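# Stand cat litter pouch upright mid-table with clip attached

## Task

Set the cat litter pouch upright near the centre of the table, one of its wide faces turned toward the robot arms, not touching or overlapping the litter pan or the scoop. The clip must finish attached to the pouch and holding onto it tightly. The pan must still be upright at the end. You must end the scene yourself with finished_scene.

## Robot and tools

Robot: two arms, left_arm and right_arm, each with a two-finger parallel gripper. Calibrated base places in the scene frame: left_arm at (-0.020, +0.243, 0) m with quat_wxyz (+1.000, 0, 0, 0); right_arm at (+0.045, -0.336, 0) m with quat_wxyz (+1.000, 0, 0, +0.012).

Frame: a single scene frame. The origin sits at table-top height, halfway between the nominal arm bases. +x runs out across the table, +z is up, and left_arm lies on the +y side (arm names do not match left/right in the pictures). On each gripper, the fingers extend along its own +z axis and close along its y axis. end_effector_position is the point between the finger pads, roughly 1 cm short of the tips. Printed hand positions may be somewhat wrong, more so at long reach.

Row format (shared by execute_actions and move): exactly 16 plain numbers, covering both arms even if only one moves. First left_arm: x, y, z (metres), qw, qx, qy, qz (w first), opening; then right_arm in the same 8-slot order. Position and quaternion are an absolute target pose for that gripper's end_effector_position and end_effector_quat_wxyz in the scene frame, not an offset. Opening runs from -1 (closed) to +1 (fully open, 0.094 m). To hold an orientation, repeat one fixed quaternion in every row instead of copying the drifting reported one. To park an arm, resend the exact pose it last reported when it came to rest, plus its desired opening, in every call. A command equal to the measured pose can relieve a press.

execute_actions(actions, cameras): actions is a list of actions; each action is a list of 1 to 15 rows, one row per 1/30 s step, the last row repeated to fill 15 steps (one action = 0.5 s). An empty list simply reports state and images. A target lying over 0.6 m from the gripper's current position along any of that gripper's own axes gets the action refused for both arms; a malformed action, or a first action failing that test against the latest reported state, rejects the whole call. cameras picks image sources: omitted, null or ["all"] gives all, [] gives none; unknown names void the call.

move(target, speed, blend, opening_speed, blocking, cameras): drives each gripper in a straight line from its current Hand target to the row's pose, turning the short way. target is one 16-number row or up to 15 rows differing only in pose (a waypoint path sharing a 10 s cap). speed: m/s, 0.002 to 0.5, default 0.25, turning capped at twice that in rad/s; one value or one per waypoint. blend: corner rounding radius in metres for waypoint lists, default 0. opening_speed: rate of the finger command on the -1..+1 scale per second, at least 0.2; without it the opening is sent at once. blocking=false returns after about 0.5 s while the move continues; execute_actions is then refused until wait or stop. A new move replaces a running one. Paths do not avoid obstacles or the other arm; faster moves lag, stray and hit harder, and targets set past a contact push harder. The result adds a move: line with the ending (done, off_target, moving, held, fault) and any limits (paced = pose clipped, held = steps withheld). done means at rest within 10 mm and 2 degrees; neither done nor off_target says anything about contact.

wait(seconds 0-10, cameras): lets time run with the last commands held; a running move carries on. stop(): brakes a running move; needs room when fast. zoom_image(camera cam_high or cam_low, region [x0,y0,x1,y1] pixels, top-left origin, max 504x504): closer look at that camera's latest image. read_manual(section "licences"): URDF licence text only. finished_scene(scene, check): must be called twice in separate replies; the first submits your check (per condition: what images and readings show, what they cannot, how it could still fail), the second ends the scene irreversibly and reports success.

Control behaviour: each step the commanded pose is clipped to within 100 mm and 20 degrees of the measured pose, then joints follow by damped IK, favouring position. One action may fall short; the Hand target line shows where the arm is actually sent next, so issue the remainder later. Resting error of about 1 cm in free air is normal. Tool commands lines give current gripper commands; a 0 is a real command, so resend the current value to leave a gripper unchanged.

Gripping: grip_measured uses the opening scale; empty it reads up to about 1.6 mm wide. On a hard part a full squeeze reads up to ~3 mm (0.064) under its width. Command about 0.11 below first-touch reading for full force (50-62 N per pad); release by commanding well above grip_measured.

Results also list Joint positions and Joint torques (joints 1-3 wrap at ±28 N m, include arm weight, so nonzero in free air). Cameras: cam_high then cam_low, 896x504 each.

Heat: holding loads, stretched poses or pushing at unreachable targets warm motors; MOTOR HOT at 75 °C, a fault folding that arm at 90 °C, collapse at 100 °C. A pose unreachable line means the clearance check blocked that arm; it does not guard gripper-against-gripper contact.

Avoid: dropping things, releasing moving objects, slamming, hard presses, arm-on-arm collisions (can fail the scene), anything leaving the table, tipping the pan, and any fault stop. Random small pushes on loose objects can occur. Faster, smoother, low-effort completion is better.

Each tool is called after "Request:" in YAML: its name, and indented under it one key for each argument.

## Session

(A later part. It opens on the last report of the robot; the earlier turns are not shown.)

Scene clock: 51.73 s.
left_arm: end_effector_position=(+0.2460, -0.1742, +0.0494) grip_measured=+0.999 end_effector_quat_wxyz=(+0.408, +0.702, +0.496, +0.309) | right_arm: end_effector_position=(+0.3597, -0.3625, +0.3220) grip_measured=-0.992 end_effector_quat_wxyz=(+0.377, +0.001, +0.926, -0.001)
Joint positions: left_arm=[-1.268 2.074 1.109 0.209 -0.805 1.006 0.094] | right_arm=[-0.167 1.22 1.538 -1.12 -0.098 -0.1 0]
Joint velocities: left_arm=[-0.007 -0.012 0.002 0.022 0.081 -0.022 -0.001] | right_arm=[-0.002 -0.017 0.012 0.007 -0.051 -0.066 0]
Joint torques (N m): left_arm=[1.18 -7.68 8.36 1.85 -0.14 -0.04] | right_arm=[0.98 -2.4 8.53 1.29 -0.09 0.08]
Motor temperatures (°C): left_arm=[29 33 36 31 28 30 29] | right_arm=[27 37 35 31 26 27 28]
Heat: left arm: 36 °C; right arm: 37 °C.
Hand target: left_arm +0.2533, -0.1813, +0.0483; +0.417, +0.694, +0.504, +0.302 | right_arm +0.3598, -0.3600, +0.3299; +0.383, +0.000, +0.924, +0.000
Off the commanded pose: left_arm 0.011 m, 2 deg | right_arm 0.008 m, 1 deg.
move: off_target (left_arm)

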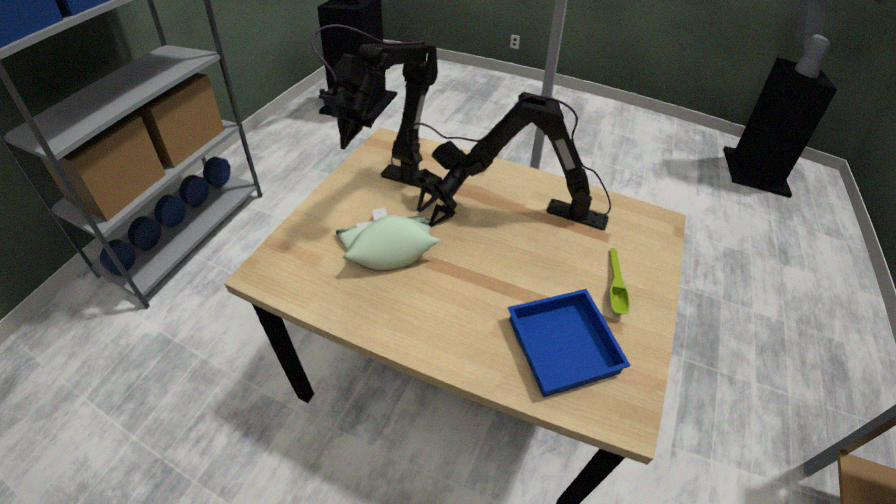

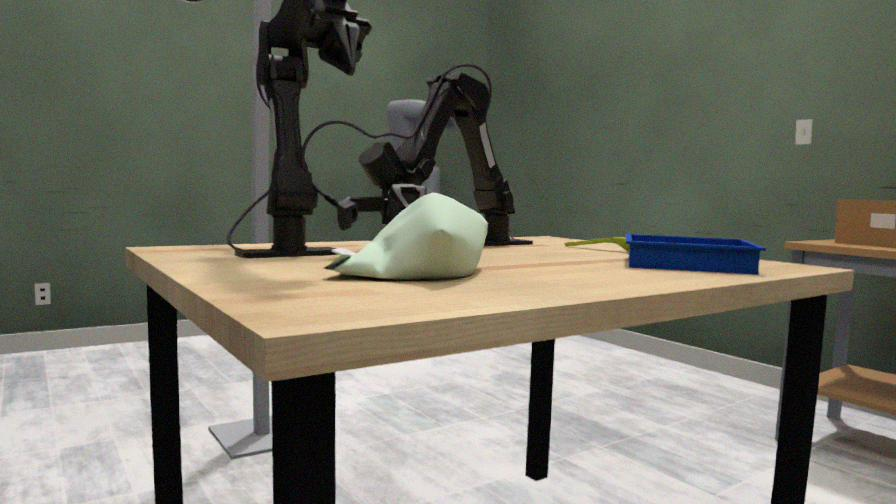

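Request:
zoom_image:
  camera: "cam_high"
  region: [390, 175, 460, 245]

Request:
zoom_image:
  camera: "cam_high"
  region: [330, 195, 450, 275]

Scaled by 7.200.

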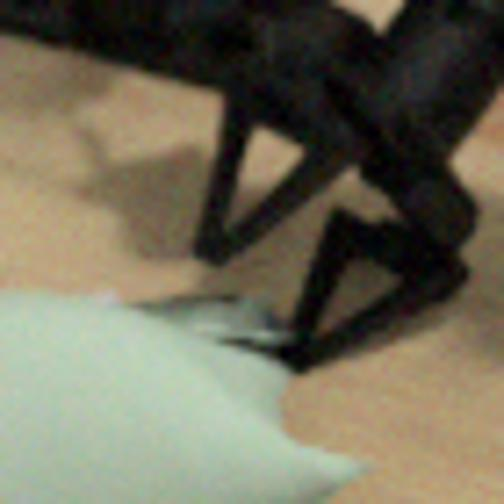

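Scaled by 4.200.

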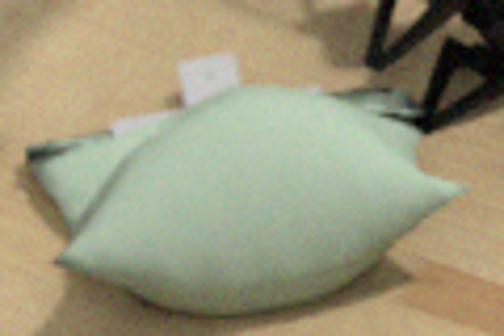

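Request:
move:
  target:
    - [0.212, -0.169, 0.049, 0.4167, 0.6934, 0.5038, 0.3028, 1.0, 0.36, -0.36, 0.33, 0.3827, 0.0, 0.9239, 0.0, -1.0]
    - [0.274, -0.191, 0.047, 0.4167, 0.6934, 0.5038, 0.3028, 1.0, 0.36, -0.36, 0.33, 0.3827, 0.0, 0.9239, 0.0, -1.0]
  speed: [0.12, 0.07]

Scene clock: 54.73 s.
left_arm: end_effector_position=(+0.2681, -0.1860, +0.0499) grip_measured=+0.999 end_effector_quat_wxyz=(+0.412, +0.697, +0.499, +0.307) | right_arm: end_effector_position=(+0.3595, -0.3625, +0.3219) grip_measured=-0.992 end_effector_quat_wxyz=(+0.377, +0.002, +0.926, +0.000)
Joint positions: left_arm=[-1.225 2.127 1.186 0.221 -0.775 1.039 0.094] | right_arm=[-0.167 1.22 1.538 -1.121 -0.098 -0.1 0]
Joint velocities: left_arm=[-0.012 -0.027 0.002 -0.007 -0.007 -0.007 -0.001] | right_arm=[-0.022 0.002 -0.007 0.037 -0.007 0.037 0]
Joint torques (N m): left_arm=[0.77 -8.17 8.1 1.78 -0.14 -0.03] | right_arm=[0.88 -2.43 8.57 1.28 -0.06 0.06]
Motor temperatures (°C): left_arm=[29 34 37 32 28 30 29] | right_arm=[27 36 35 32 26 27 28]
Heat: left arm: 37 °C; right arm: 36 °C.
Hand target: left_arm +0.2735, -0.1912, +0.0468; +0.417, +0.694, +0.504, +0.302 | right_arm +0.3598, -0.3600, +0.3299; +0.383, +0.000, +0.924, +0.000
Off the commanded pose: left_arm 0.008 m, 1 deg | right_arm 0.009 m, 1 deg.
move: done

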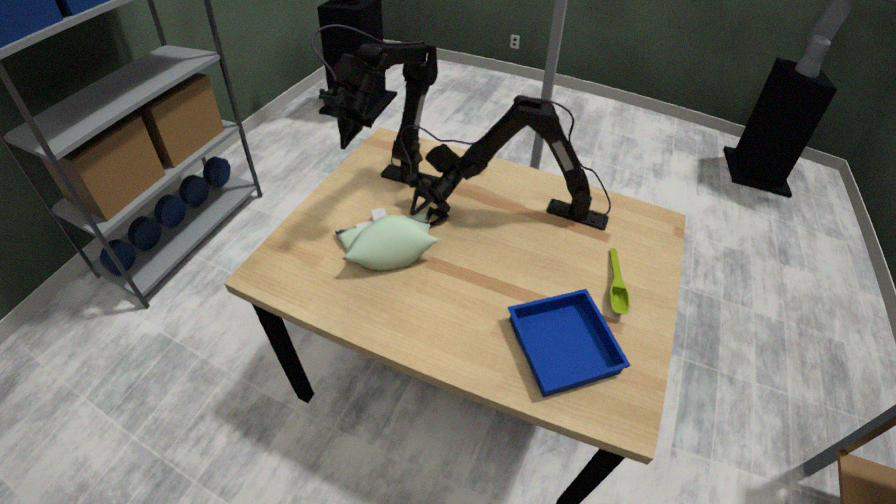

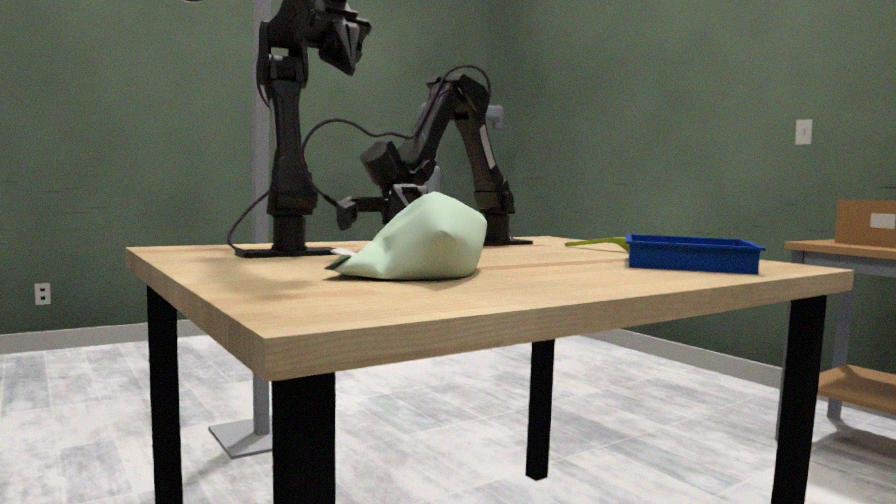

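Request:
zoom_image:
  camera: "cam_high"
  region: [390, 175, 460, 245]

Request:
zoom_image:
  camera: "cam_high"
  region: [330, 195, 450, 275]

Scaled by 7.200.

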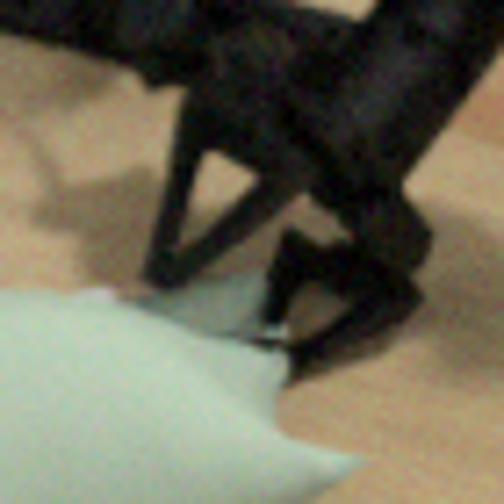

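Scaled by 4.200.

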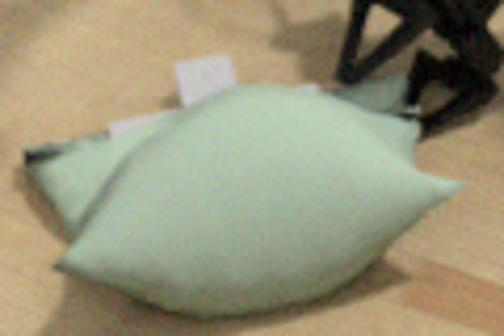

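Request:
move:
  target: [0.274, -0.191, 0.047, 0.4167, 0.6934, 0.5038, 0.3028, -1.0, 0.36, -0.36, 0.33, 0.3827, 0.0, 0.9239, 0.0, -1.0]
  speed: 0.1
  opening_speed: 1.5

Scene clock: 56.50 s.
left_arm: end_effector_position=(+0.2638, -0.1863, +0.0390) grip_measured=-0.984 end_effector_quat_wxyz=(+0.400, +0.712, +0.493, +0.300) | right_arm: end_effector_position=(+0.3595, -0.3625, +0.3219) grip_measured=-0.992 end_effector_quat_wxyz=(+0.377, +0.002, +0.926, +0.000)
Joint positions: left_arm=[-1.227 2.139 1.186 0.201 -0.75 1.043 0.001] | right_arm=[-0.167 1.22 1.538 -1.121 -0.098 -0.1 0]
Joint velocities: left_arm=[0.012 0.012 -0.002 0.022 0.007 -0.007 0] | right_arm=[0.012 -0.007 -0.017 -0.037 -0.066 0.095 0]
Joint torques (N m): left_arm=[0.87 -9.2 8.06 1.92 -0.55 -0.08] | right_arm=[0.75 -2.4 8.62 1.32 -0.06 0.02]
Motor temperatures (°C): left_arm=[29 34 37 32 28 30 29] | right_arm=[27 36 35 32 26 27 28]
Heat: left arm: 37 °C; right arm: 36 °C.
Hand target: left_arm +0.2737, -0.1905, +0.0470; +0.416, +0.694, +0.504, +0.303 | right_arm +0.3599, -0.3600, +0.3299; +0.383, +0.000, +0.924, +0.000
Off the commanded pose: left_arm 0.014 m, 3 deg | right_arm 0.009 m, 1 deg.
move: off_target (left_arm)

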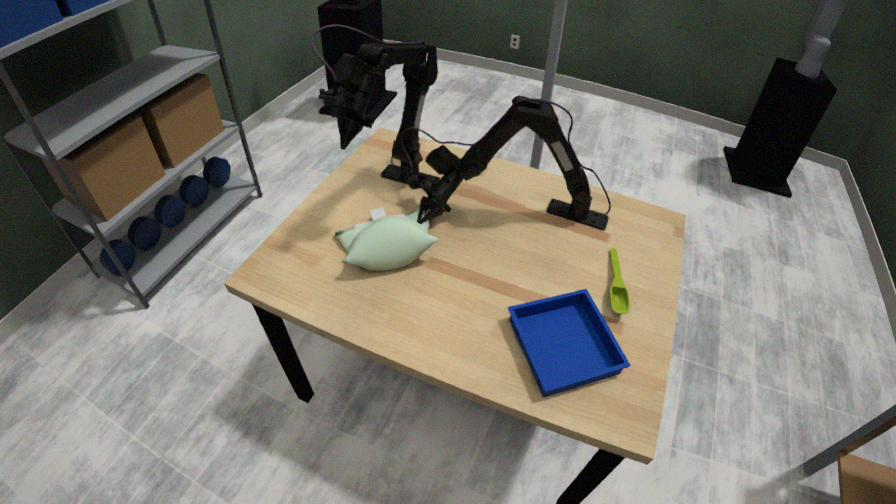

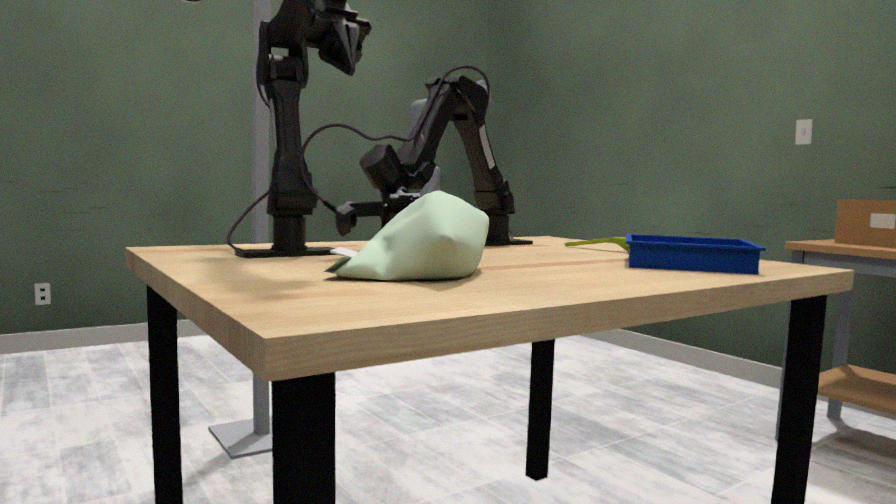

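Request:
zoom_image:
  camera: "cam_high"
  region: [390, 175, 460, 245]

Request:
zoom_image:
  camera: "cam_high"
  region: [330, 195, 450, 275]

Scaled by 7.200.

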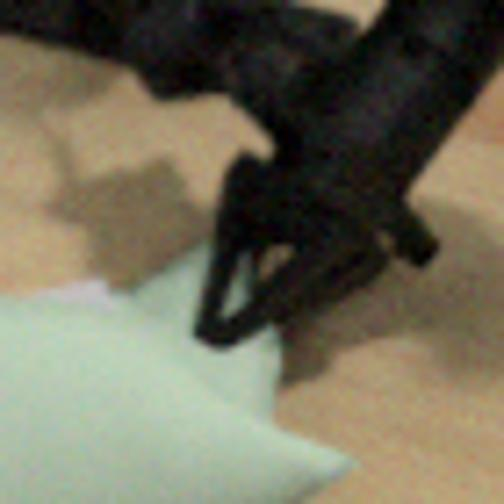

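Scaled by 4.200.

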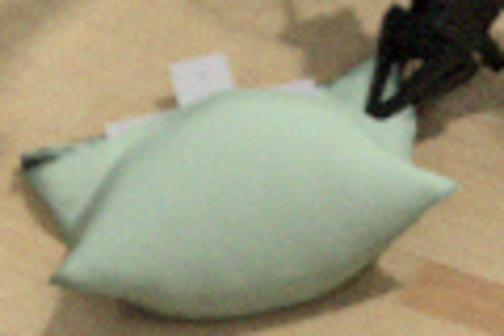

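Request:
move:
  target: [0.295, -0.105, 0.115, 0.4061, 0.6988, 0.5887, 0.0118, -1.0, 0.36, -0.36, 0.33, 0.3827, 0.0, 0.9239, 0.0, -1.0]
  speed: 0.14

Scene clock: 61.00 s.
left_arm: end_effector_position=(+0.2925, -0.1057, +0.0907) grip_measured=-0.984 end_effector_quat_wxyz=(+0.379, +0.713, +0.590, +0.015) | right_arm: end_effector_position=(+0.3595, -0.3625, +0.3218) grip_measured=-0.992 end_effector_quat_wxyz=(+0.377, +0.002, +0.926, +0.000)
Joint positions: left_arm=[-0.842 1.749 1.055 -0.099 -0.001 0.917 0.001] | right_arm=[-0.167 1.22 1.538 -1.121 -0.098 -0.1 0]
Joint velocities: left_arm=[-0.002 -0.007 -0.007 0.066 0.022 0.007 -0.001] | right_arm=[-0.007 0.002 -0.017 0.051 0.022 -0.022 0]
Joint torques (N m): left_arm=[0.61 -12.21 7.2 1.67 0.09 -0.24] | right_arm=[0.84 -2.37 8.57 1.3 -0.07 0.03]
Motor temperatures (°C): left_arm=[29 36 37 32 28 30 29] | right_arm=[27 36 35 33 26 27 28]
Heat: left arm: 37 °C; right arm: 36 °C.
Hand target: left_arm +0.2943, -0.1062, +0.1156; +0.404, +0.698, +0.592, +0.007 | right_arm +0.3599, -0.3600, +0.3299; +0.383, +0.000, +0.924, +0.000
Off the commanded pose: left_arm 0.024 m, 4 deg | right_arm 0.009 m, 1 deg.
move: off_target (left_arm)

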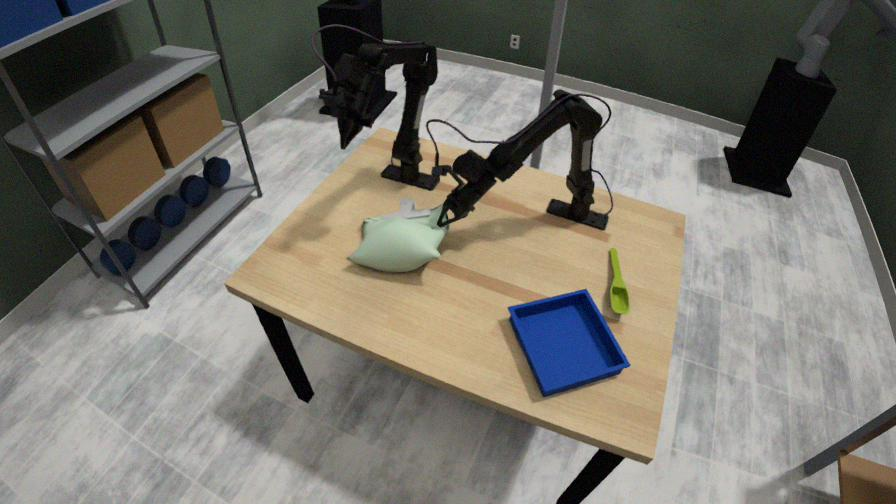

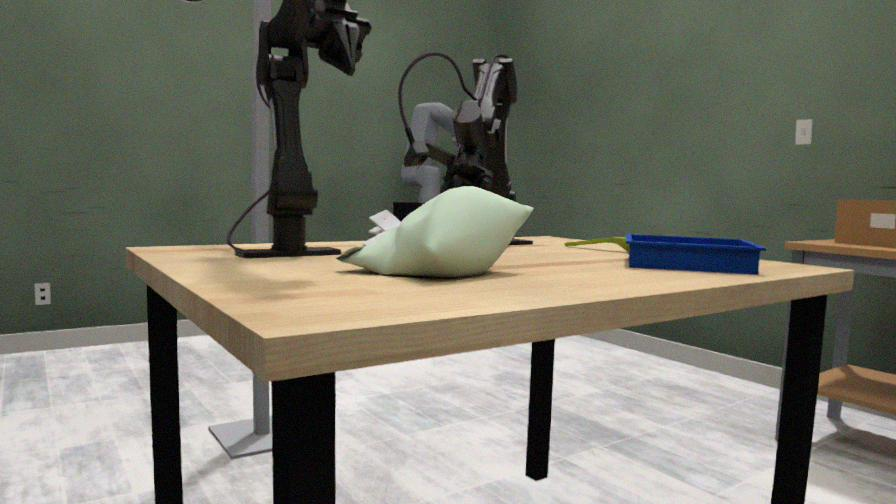

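Request:
zoom_image:
  camera: "cam_high"
  region: [335, 170, 475, 290]

Request:
zoom_image:
  camera: "cam_low"
  region: [325, 160, 555, 300]

Scaled by 3.600.

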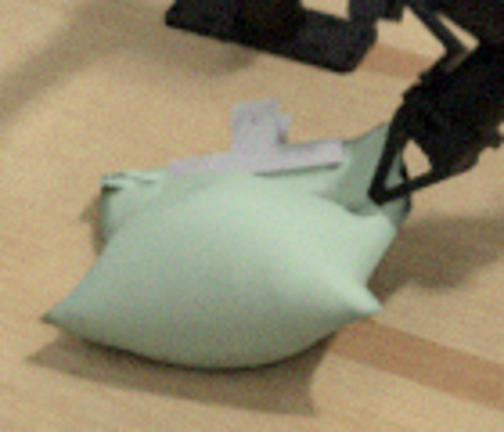

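Scaled by 2.191.

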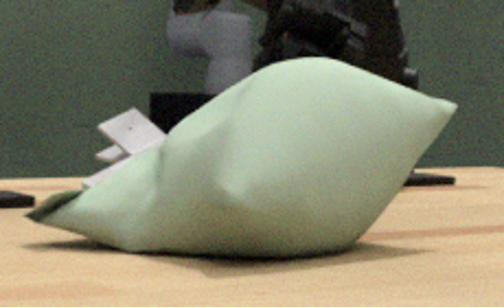

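Request:
move:
  target:
    - [0.295, -0.105, 0.115, 0.4061, 0.6988, 0.5887, 0.0118, -1.0, 0.288, -0.375, 0.15, 0.1333, 0.2218, 0.828, 0.4975, 1.0]
    - [0.295, -0.105, 0.115, 0.4061, 0.6988, 0.5887, 0.0118, -1.0, 0.296, -0.370, 0.056, 0.1333, 0.2218, 0.828, 0.4975, 1.0]
  speed: [0.35, 0.13]
  blend: [0.015, 0.0]
  opening_speed: 3.0

Scene clock: 68.37 s.
left_arm: end_effector_position=(+0.2925, -0.1057, +0.0907) grip_measured=-0.984 end_effector_quat_wxyz=(+0.379, +0.713, +0.589, +0.015) | right_arm: end_effector_position=(+0.2953, -0.3781, +0.0552) grip_measured=+0.998 end_effector_quat_wxyz=(+0.134, +0.232, +0.832, +0.485)
Joint positions: left_arm=[-0.842 1.749 1.055 -0.099 -0.001 0.919 0.001] | right_arm=[-0.827 1.82 0.853 -1.031 -0.998 -0.495 0.094]
Joint velocities: left_arm=[-0.017 0.027 0.012 -0.007 -0.007 -0.022 0.002] | right_arm=[-0.002 -0.002 -0.002 0.022 -0.022 0.051 0.001]
Joint torques (N m): left_arm=[0.54 -12.12 6.6 1.85 0.1 -0.1] | right_arm=[0.77 -5.39 2.78 -0.31 -0.77 -0.05]
Motor temperatures (°C): left_arm=[29 37 37 33 28 30 29] | right_arm=[27 36 35 33 26 27 28]
Heat: left arm: 37 °C; right arm: 36 °C.
Hand target: left_arm +0.2953, -0.1055, +0.1143; +0.406, +0.699, +0.588, +0.011 | right_arm +0.2971, -0.3744, +0.0536; +0.140, +0.228, +0.828, +0.492
Off the commanded pose: left_arm 0.024 m, 4 deg | right_arm 0.008 m, 2 deg.
move: off_target (left_arm)

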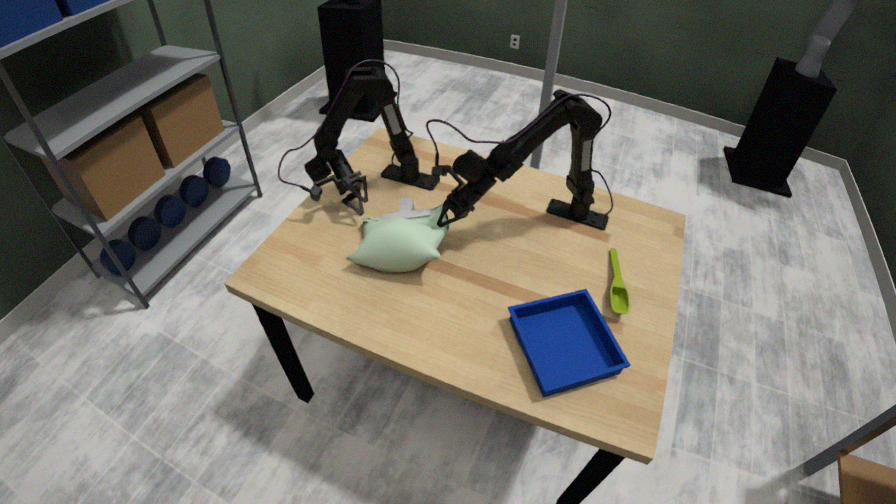

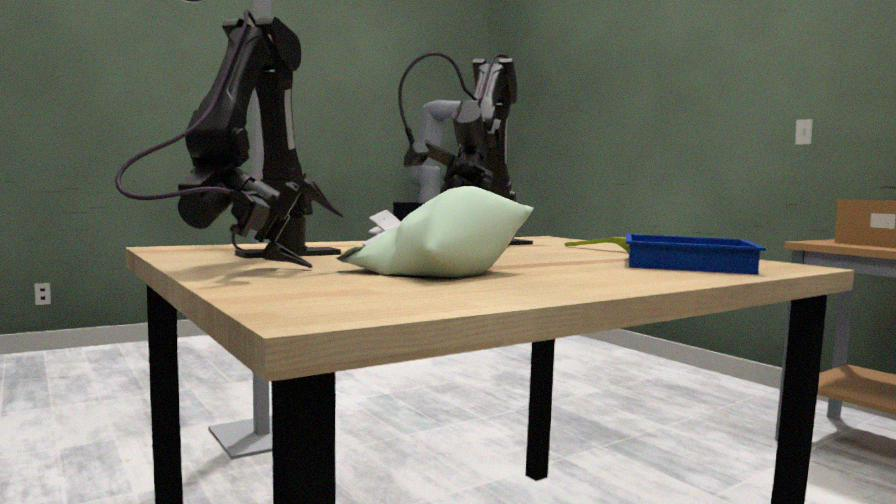

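Request:
execute_actions:
  actions: []

Scene clock: 69.00 s.
left_arm: end_effector_position=(+0.2925, -0.1057, +0.0907) grip_measured=-0.984 end_effector_quat_wxyz=(+0.379, +0.713, +0.589, +0.015) | right_arm: end_effector_position=(+0.2954, -0.3782, +0.0551) grip_measured=+0.998 end_effector_quat_wxyz=(+0.135, +0.232, +0.832, +0.485)
Joint positions: left_arm=[-0.842 1.749 1.055 -0.099 -0.001 0.919 0.001] | right_arm=[-0.827 1.82 0.853 -1.03 -0.998 -0.495 0.094]
Joint velocities: left_arm=[-0.007 -0.022 0.007 -0.081 -0.051 -0.022 -0.001] | right_arm=[-0.012 -0.002 -0.002 0.037 0.022 -0.051 0]
Joint torques (N m): left_arm=[0.72 -11.97 6.42 1.81 0.07 -0.14] | right_arm=[0.66 -5.52 2.85 -0.36 -0.75 -0.1]
Motor temperatures (°C): left_arm=[29 37 37 33 28 30 29] | right_arm=[27 36 35 32 26 27 28]
Heat: left arm: 37 °C; right arm: 36 °C.
Hand target: left_arm +0.2953, -0.1055, +0.1143; +0.406, +0.699, +0.588, +0.011 | right_arm +0.2971, -0.3744, +0.0536; +0.140, +0.228, +0.828, +0.492
Tool commands: left_gripper/opening=-1.0 right_gripper/opening=+1.0
Off the commanded pose: left_arm 0.024 m, 4 deg | right_arm 0.008 m, 2 deg.

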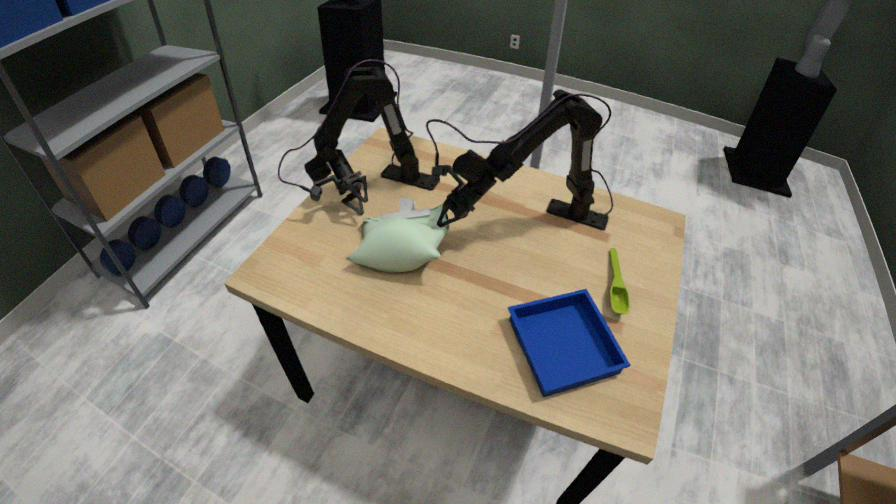

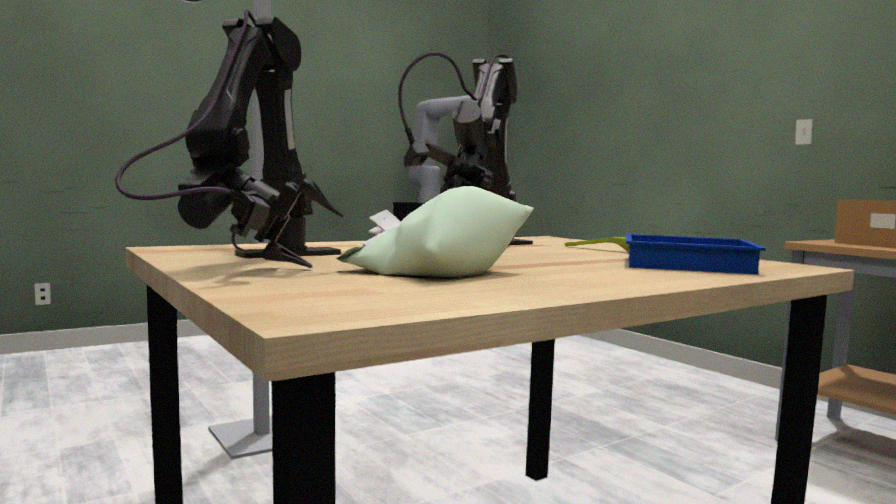

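Request:
zoom_image:
  camera: "cam_high"
  region: [320, 170, 470, 285]

Request:
zoom_image:
  camera: "cam_low"
  region: [220, 190, 420, 300]

Scaled by 3.360.

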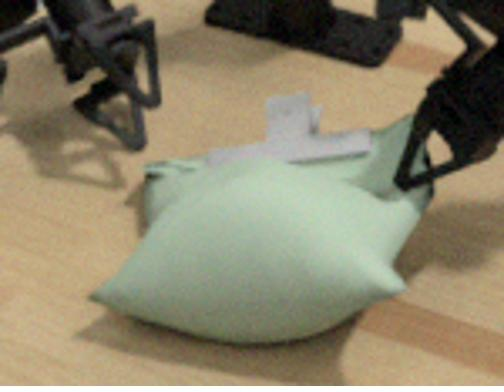

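Scaled by 2.520.

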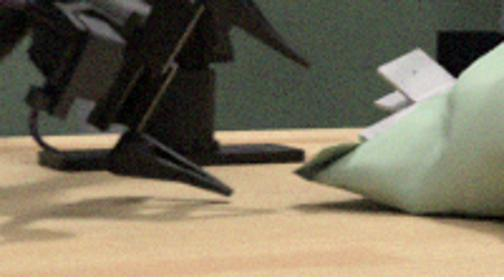

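Request:
move:
  target: [0.295, -0.105, 0.115, 0.4061, 0.6988, 0.5887, 0.0118, -1.0, 0.297, -0.370, 0.0485, 0.1333, 0.2218, 0.828, 0.4975, 1.0]
  speed: 0.06

Scene clock: 71.67 s.
left_arm: end_effector_position=(+0.2925, -0.1057, +0.0907) grip_measured=-0.984 end_effector_quat_wxyz=(+0.379, +0.713, +0.589, +0.015) | right_arm: end_effector_position=(+0.2962, -0.3745, +0.0516) grip_measured=+0.998 end_effector_quat_wxyz=(+0.128, +0.230, +0.831, +0.490)
Joint positions: left_arm=[-0.842 1.749 1.055 -0.099 -0.001 0.919 0.001] | right_arm=[-0.814 1.84 0.853 -1.024 -1.003 -0.495 0.094]
Joint velocities: left_arm=[-0.017 -0.007 -0.012 0.051 -0.007 -0.037 -0.001] | right_arm=[0.002 -0.012 -0.002 -0.007 -0.066 0.022 0]
Joint torques (N m): left_arm=[0.5 -12.03 6.61 1.77 0.07 -0.12] | right_arm=[0.76 -5.2 2.55 -0.39 -0.77 -0.22]
Motor temperatures (°C): left_arm=[29 37 37 33 28 30 29] | right_arm=[27 36 34 32 26 27 28]
Heat: left arm: 37 °C; right arm: 36 °C.
Hand target: left_arm +0.2953, -0.1055, +0.1143; +0.406, +0.699, +0.588, +0.011 | right_arm +0.2970, -0.3700, +0.0486; +0.133, +0.222, +0.828, +0.498
Off the commanded pose: left_arm 0.024 m, 4 deg | right_arm 0.006 m, 1 deg.
move: off_target (left_arm)

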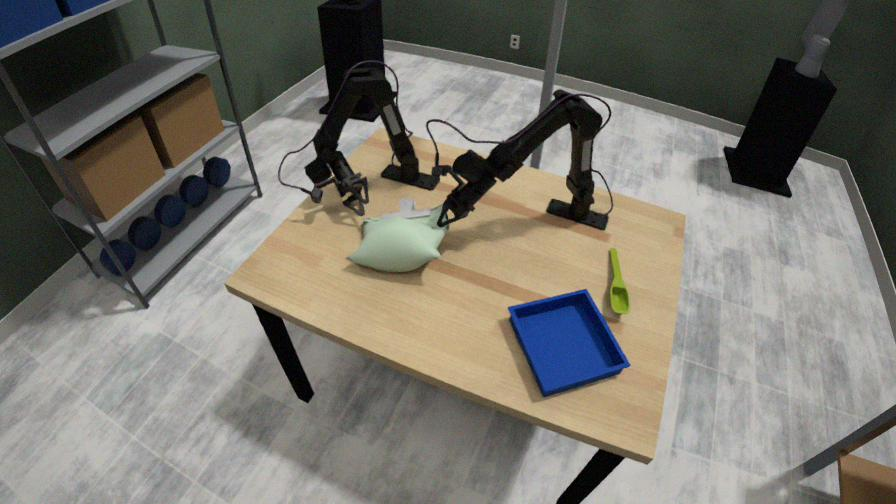

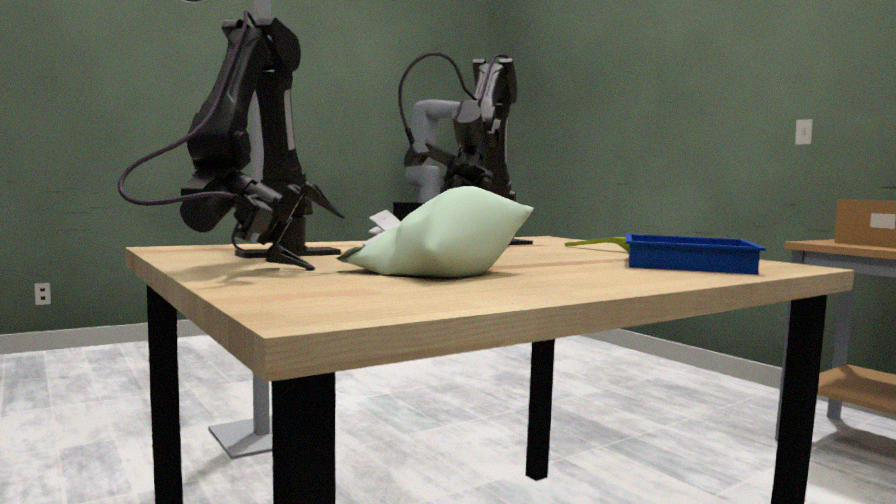

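Request:
move:
  target: [0.295, -0.105, 0.115, 0.4061, 0.6988, 0.5887, 0.0118, -1.0, 0.3145, -0.338, 0.0475, 0.1333, 0.2218, 0.828, 0.4975, 1.0]
  speed: 0.06

Request:
zoom_image:
  camera: "cam_low"
  region: [220, 190, 420, 300]

Request:
zoom_image:
  camera: "cam_high"
  region: [320, 170, 470, 285]

Scene clock: 73.53 s.
left_arm: end_effector_position=(+0.2925, -0.1057, +0.0907) grip_measured=-0.984 end_effector_quat_wxyz=(+0.379, +0.713, +0.589, +0.015) | right_arm: end_effector_position=(+0.3146, -0.3372, +0.0530) grip_measured=+0.998 end_effector_quat_wxyz=(+0.119, +0.236, +0.816, +0.514)
Joint positions: left_arm=[-0.842 1.749 1.055 -0.099 -0.001 0.919 0.001] | right_arm=[-0.661 1.785 0.769 -0.81 -1.095 -0.231 0.094]
Joint velocities: left_arm=[0.007 -0.022 -0.002 -0.037 0.037 -0.066 0] | right_arm=[-0.007 0.007 0.012 -0.051 -0.066 -0.051 -0.001]
Joint torques (N m): left_arm=[0.64 -11.86 6.63 1.78 0.05 -0.13] | right_arm=[0.53 -6.84 2.7 0.17 -0.39 -0.11]
Motor temperatures (°C): left_arm=[29 37 37 33 28 30 29] | right_arm=[27 36 34 32 26 27 28]
Heat: left arm: 37 °C; right arm: 36 °C.
Hand target: left_arm +0.2953, -0.1055, +0.1143; +0.406, +0.699, +0.588, +0.011 | right_arm +0.3150, -0.3375, +0.0486; +0.131, +0.220, +0.827, +0.500
Off the commanded pose: left_arm 0.024 m, 4 deg | right_arm 0.006 m, 3 deg.
move: off_target (left_arm, right_arm)

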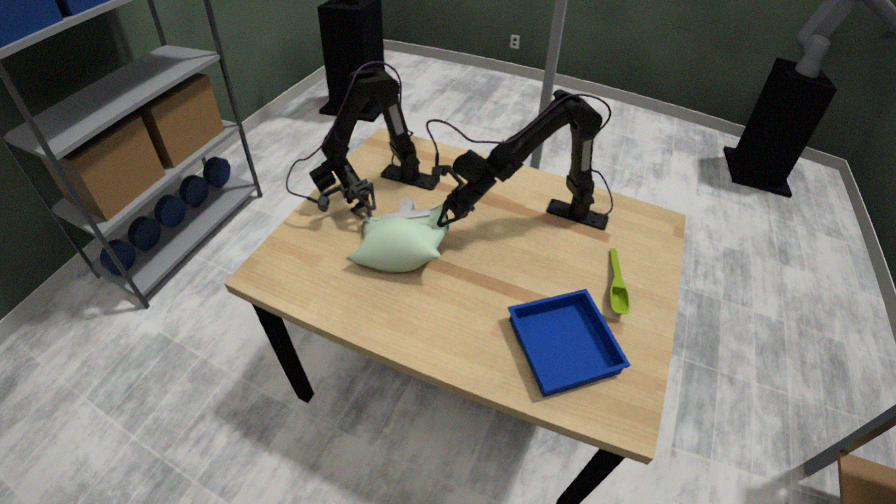

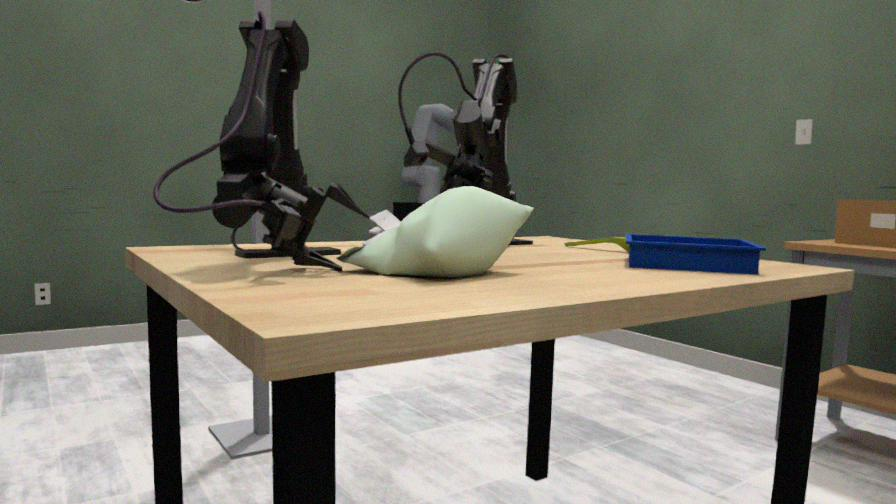

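Scaled by 2.520.

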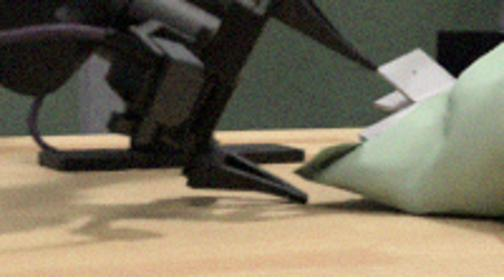

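Scaled by 3.360.

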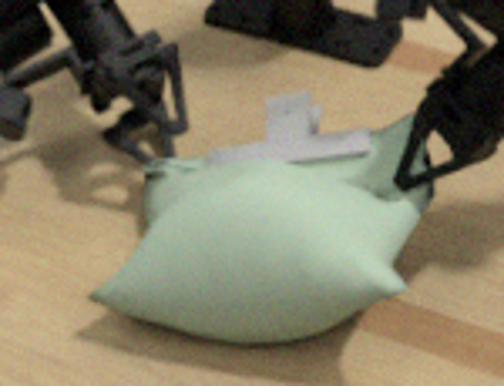

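Request:
move:
  target: [0.295, -0.105, 0.115, 0.4061, 0.6988, 0.5887, 0.0118, -1.0, 0.3295, -0.3165, 0.0465, 0.1333, 0.2218, 0.828, 0.4975, 1.0]
  speed: 0.06

Request:
zoom_image:
  camera: "cam_low"
  region: [220, 190, 420, 300]

Request:
zoom_image:
  camera: "cam_high"
  region: [320, 170, 470, 285]

Scene clock: 77.03 s.
left_arm: end_effector_position=(+0.2925, -0.1057, +0.0907) grip_measured=-0.984 end_effector_quat_wxyz=(+0.379, +0.713, +0.589, +0.015) | right_arm: end_effector_position=(+0.3312, -0.3160, +0.0540) grip_measured=+0.998 end_effector_quat_wxyz=(+0.124, +0.230, +0.815, +0.516)
Joint positions: left_arm=[-0.842 1.749 1.055 -0.099 -0.001 0.919 0.001] | right_arm=[-0.552 1.735 0.716 -0.586 -1.12 0 0.094]
Joint velocities: left_arm=[0.002 -0.007 -0.007 0.007 -0.022 -0.066 0] | right_arm=[-0.002 -0.007 -0.007 0.007 0.066 0.051 0]
Joint torques (N m): left_arm=[0.58 -12.1 6.71 1.8 0.06 -0.12] | right_arm=[0.44 -6.31 2.77 0.47 -0.28 -0.12]
Motor temperatures (°C): left_arm=[29 37 36 34 28 30 29] | right_arm=[27 36 34 31 26 27 28]
Heat: left arm: 37 °C; right arm: 36 °C.
Hand target: left_arm +0.2953, -0.1055, +0.1143; +0.406, +0.699, +0.588, +0.011 | right_arm +0.3296, -0.3161, +0.0475; +0.131, +0.220, +0.828, +0.500
Off the commanded pose: left_arm 0.024 m, 4 deg | right_arm 0.008 m, 3 deg.
move: off_target (left_arm, right_arm)

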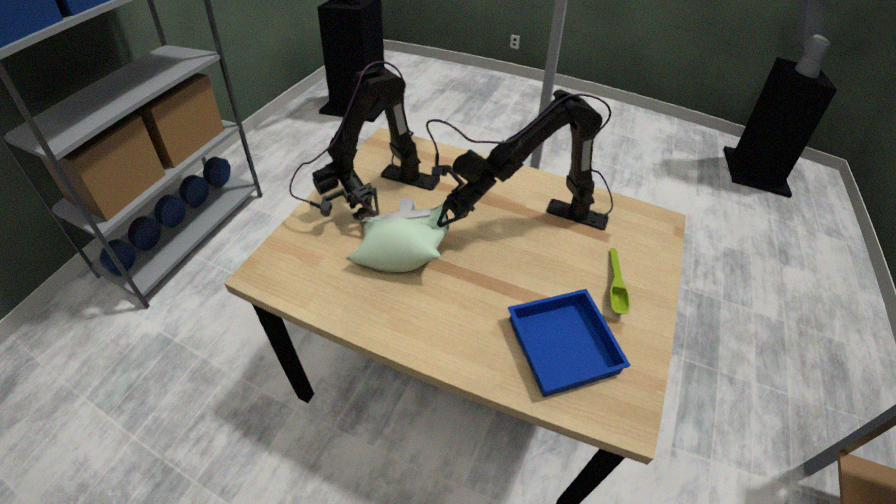

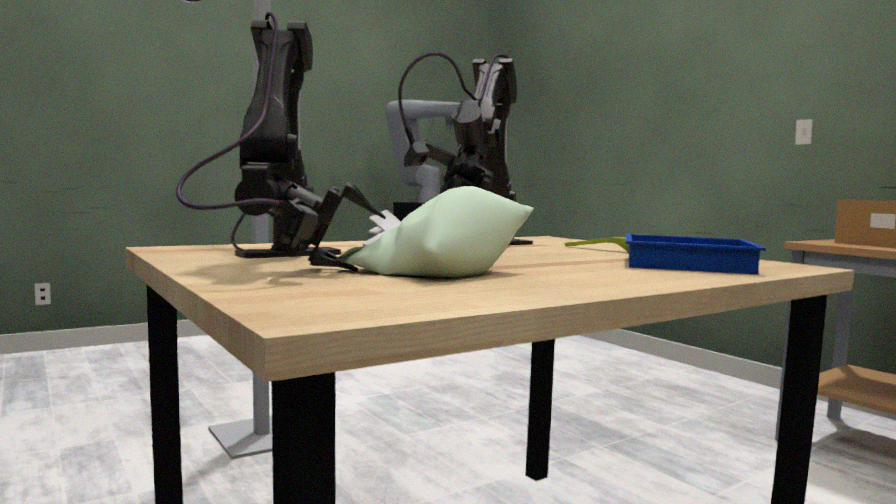

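Scaled by 2.520.

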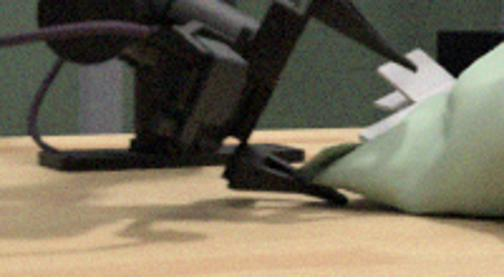

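Scaled by 3.360.

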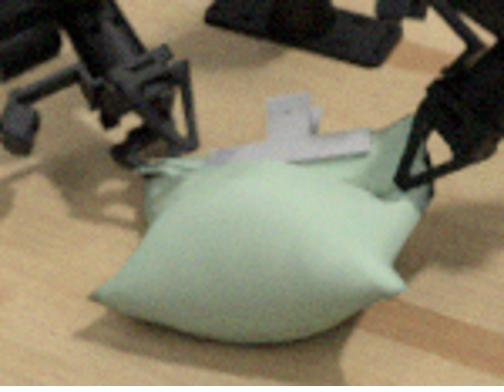

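Request:
move:
  target: [0.295, -0.105, 0.115, 0.4061, 0.6988, 0.5887, 0.0118, -1.0, 0.3305, -0.3145, 0.0475, 0.1333, 0.2218, 0.828, 0.4975, -1.0]
  speed: 0.06
  opening_speed: 1.2

Request:
zoom_image:
  camera: "cam_low"
  region: [220, 190, 420, 300]

Request:
zoom_image:
  camera: "cam_high"
  region: [320, 170, 470, 285]

Scene clock: 80.33 s.
left_arm: end_effector_position=(+0.2925, -0.1056, +0.0906) grip_measured=-0.984 end_effector_quat_wxyz=(+0.378, +0.714, +0.589, +0.015) | right_arm: end_effector_position=(+0.3324, -0.3183, +0.0454) grip_measured=-0.937 end_effector_quat_wxyz=(+0.128, +0.232, +0.825, +0.498)
Joint positions: left_arm=[-0.842 1.749 1.055 -0.1 -0.001 0.919 0.001] | right_arm=[-0.545 1.733 0.699 -0.529 -1.081 0.033 0.003]
Joint velocities: left_arm=[0.007 0.002 0.007 -0.037 0.022 -0.022 -0.001] | right_arm=[-0.002 0.002 -0.012 -0.081 0.022 -0.051 -0.001]
Joint torques (N m): left_arm=[0.58 -11.84 6.57 1.81 0.11 -0.11] | right_arm=[0.83 -7.15 3.12 0.21 -0.64 -0.07]
Motor temperatures (°C): left_arm=[29 37 36 34 28 30 29] | right_arm=[27 37 33 31 26 27 28]
Heat: left arm: 37 °C; right arm: 37 °C.
Hand target: left_arm +0.2953, -0.1054, +0.1143; +0.406, +0.699, +0.588, +0.011 | right_arm +0.3305, -0.3142, +0.0475; +0.133, +0.221, +0.828, +0.498
Off the commanded pose: left_arm 0.025 m, 4 deg | right_arm 0.005 m, 1 deg.
move: off_target (left_arm)

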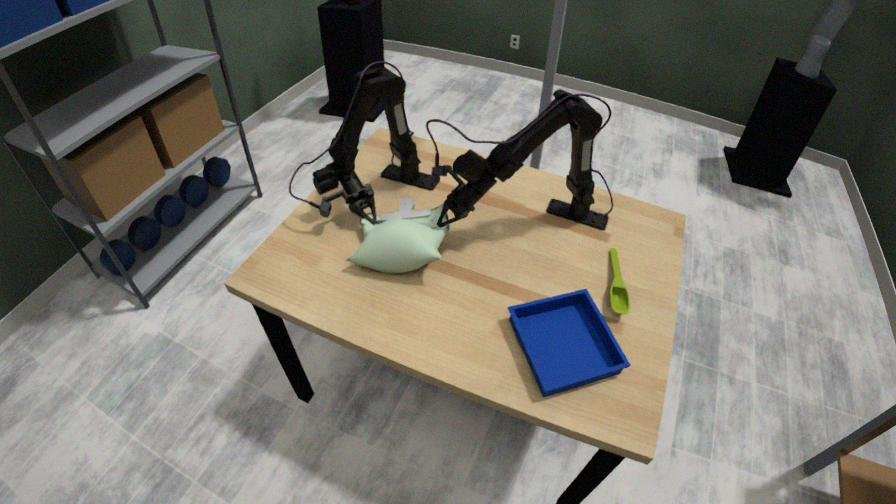

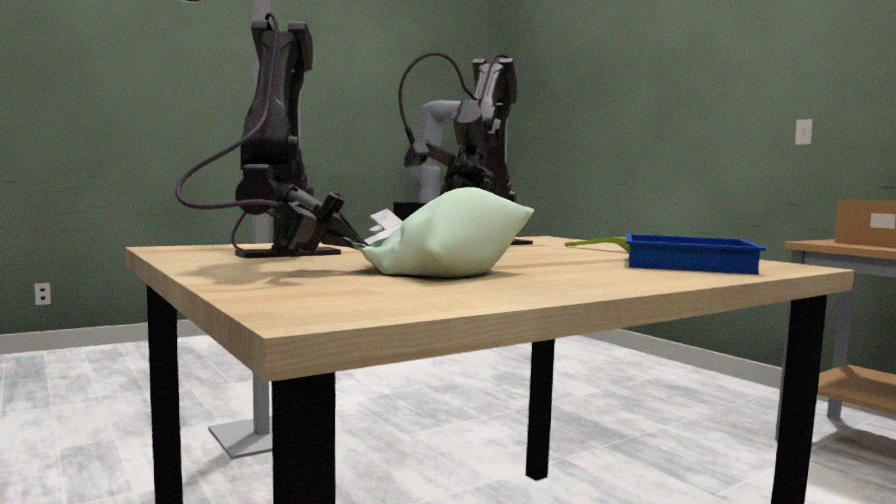

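Scaled by 2.520.

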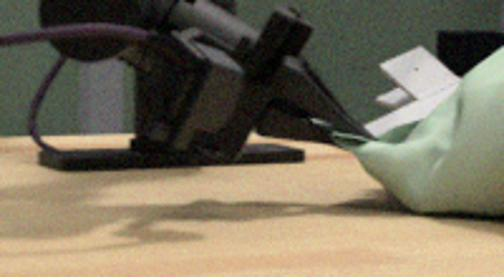

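Scaled by 3.360.

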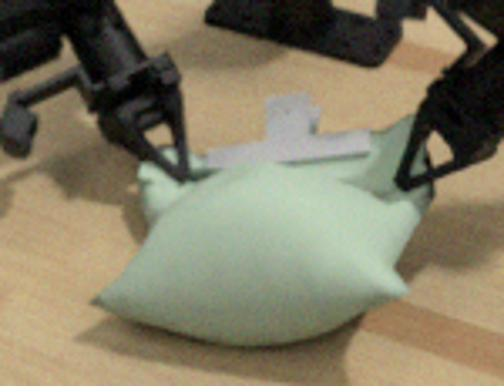

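Request:
move:
  target: [0.290, -0.100, 0.185, 0.3811, 0.6702, 0.6142, -0.1684, -1.0, 0.332, -0.311, 0.180, -0.0517, 0.382, 0.8054, 0.4503, -1.0]
  speed: 0.08

Scene clock: 88.70 s.
left_arm: end_effector_position=(+0.2879, -0.0979, +0.1548) grip_measured=-0.984 end_effector_quat_wxyz=(+0.351, +0.677, +0.625, -0.166) | right_arm: end_effector_position=(+0.3273, -0.3171, +0.1569) grip_measured=-0.951 end_effector_quat_wxyz=(-0.056, +0.386, +0.818, +0.423)
Joint positions: left_arm=[-0.684 1.699 1.267 -0.431 0.406 0.816 0.001] | right_arm=[-0.465 1.602 1.19 -1.318 -0.872 0.366 0.002]
Joint velocities: left_arm=[0.002 0.002 -0.002 0.007 -0.022 0.007 0] | right_arm=[-0.007 0.007 0.002 -0.066 -0.007 -0.081 0]
Joint torques (N m): left_arm=[0.43 -10.69 10.37 1.45 0.36 -0.08] | right_arm=[0.34 -7.08 9.01 -0.53 -1.18 0.15]
Motor temperatures (°C): left_arm=[29 38 37 34 28 30 29] | right_arm=[27 37 34 30 27 27 28]
Heat: left arm: 38 °C; right arm: 37 °C.
Hand target: left_arm +0.2900, -0.1004, +0.1857; +0.380, +0.670, +0.614, -0.170 | right_arm +0.3318, -0.3106, +0.1792; -0.051, +0.383, +0.805, +0.450
Off the commanded pose: left_arm 0.030 m, 4 deg | right_arm 0.024 m, 3 deg.
move: off_target (left_arm, right_arm)

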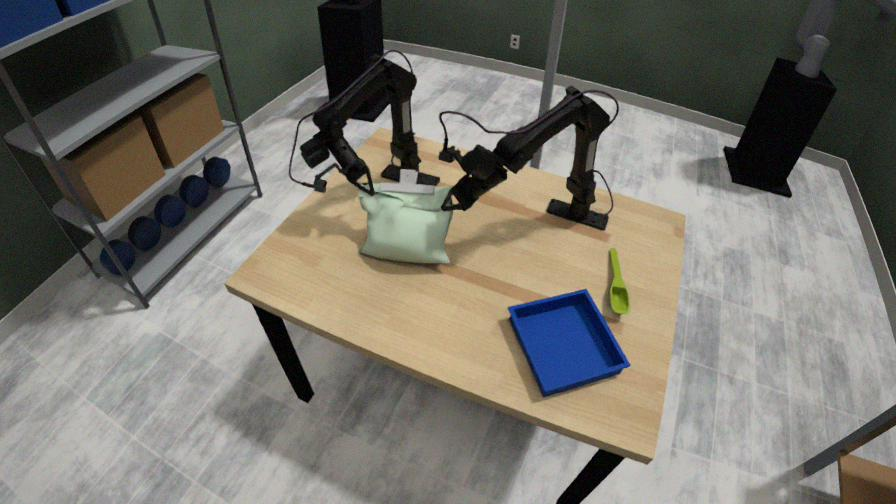

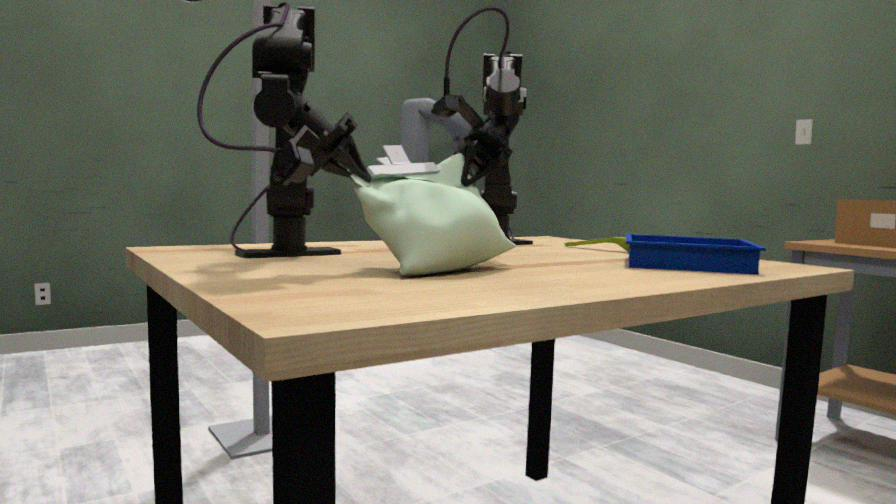

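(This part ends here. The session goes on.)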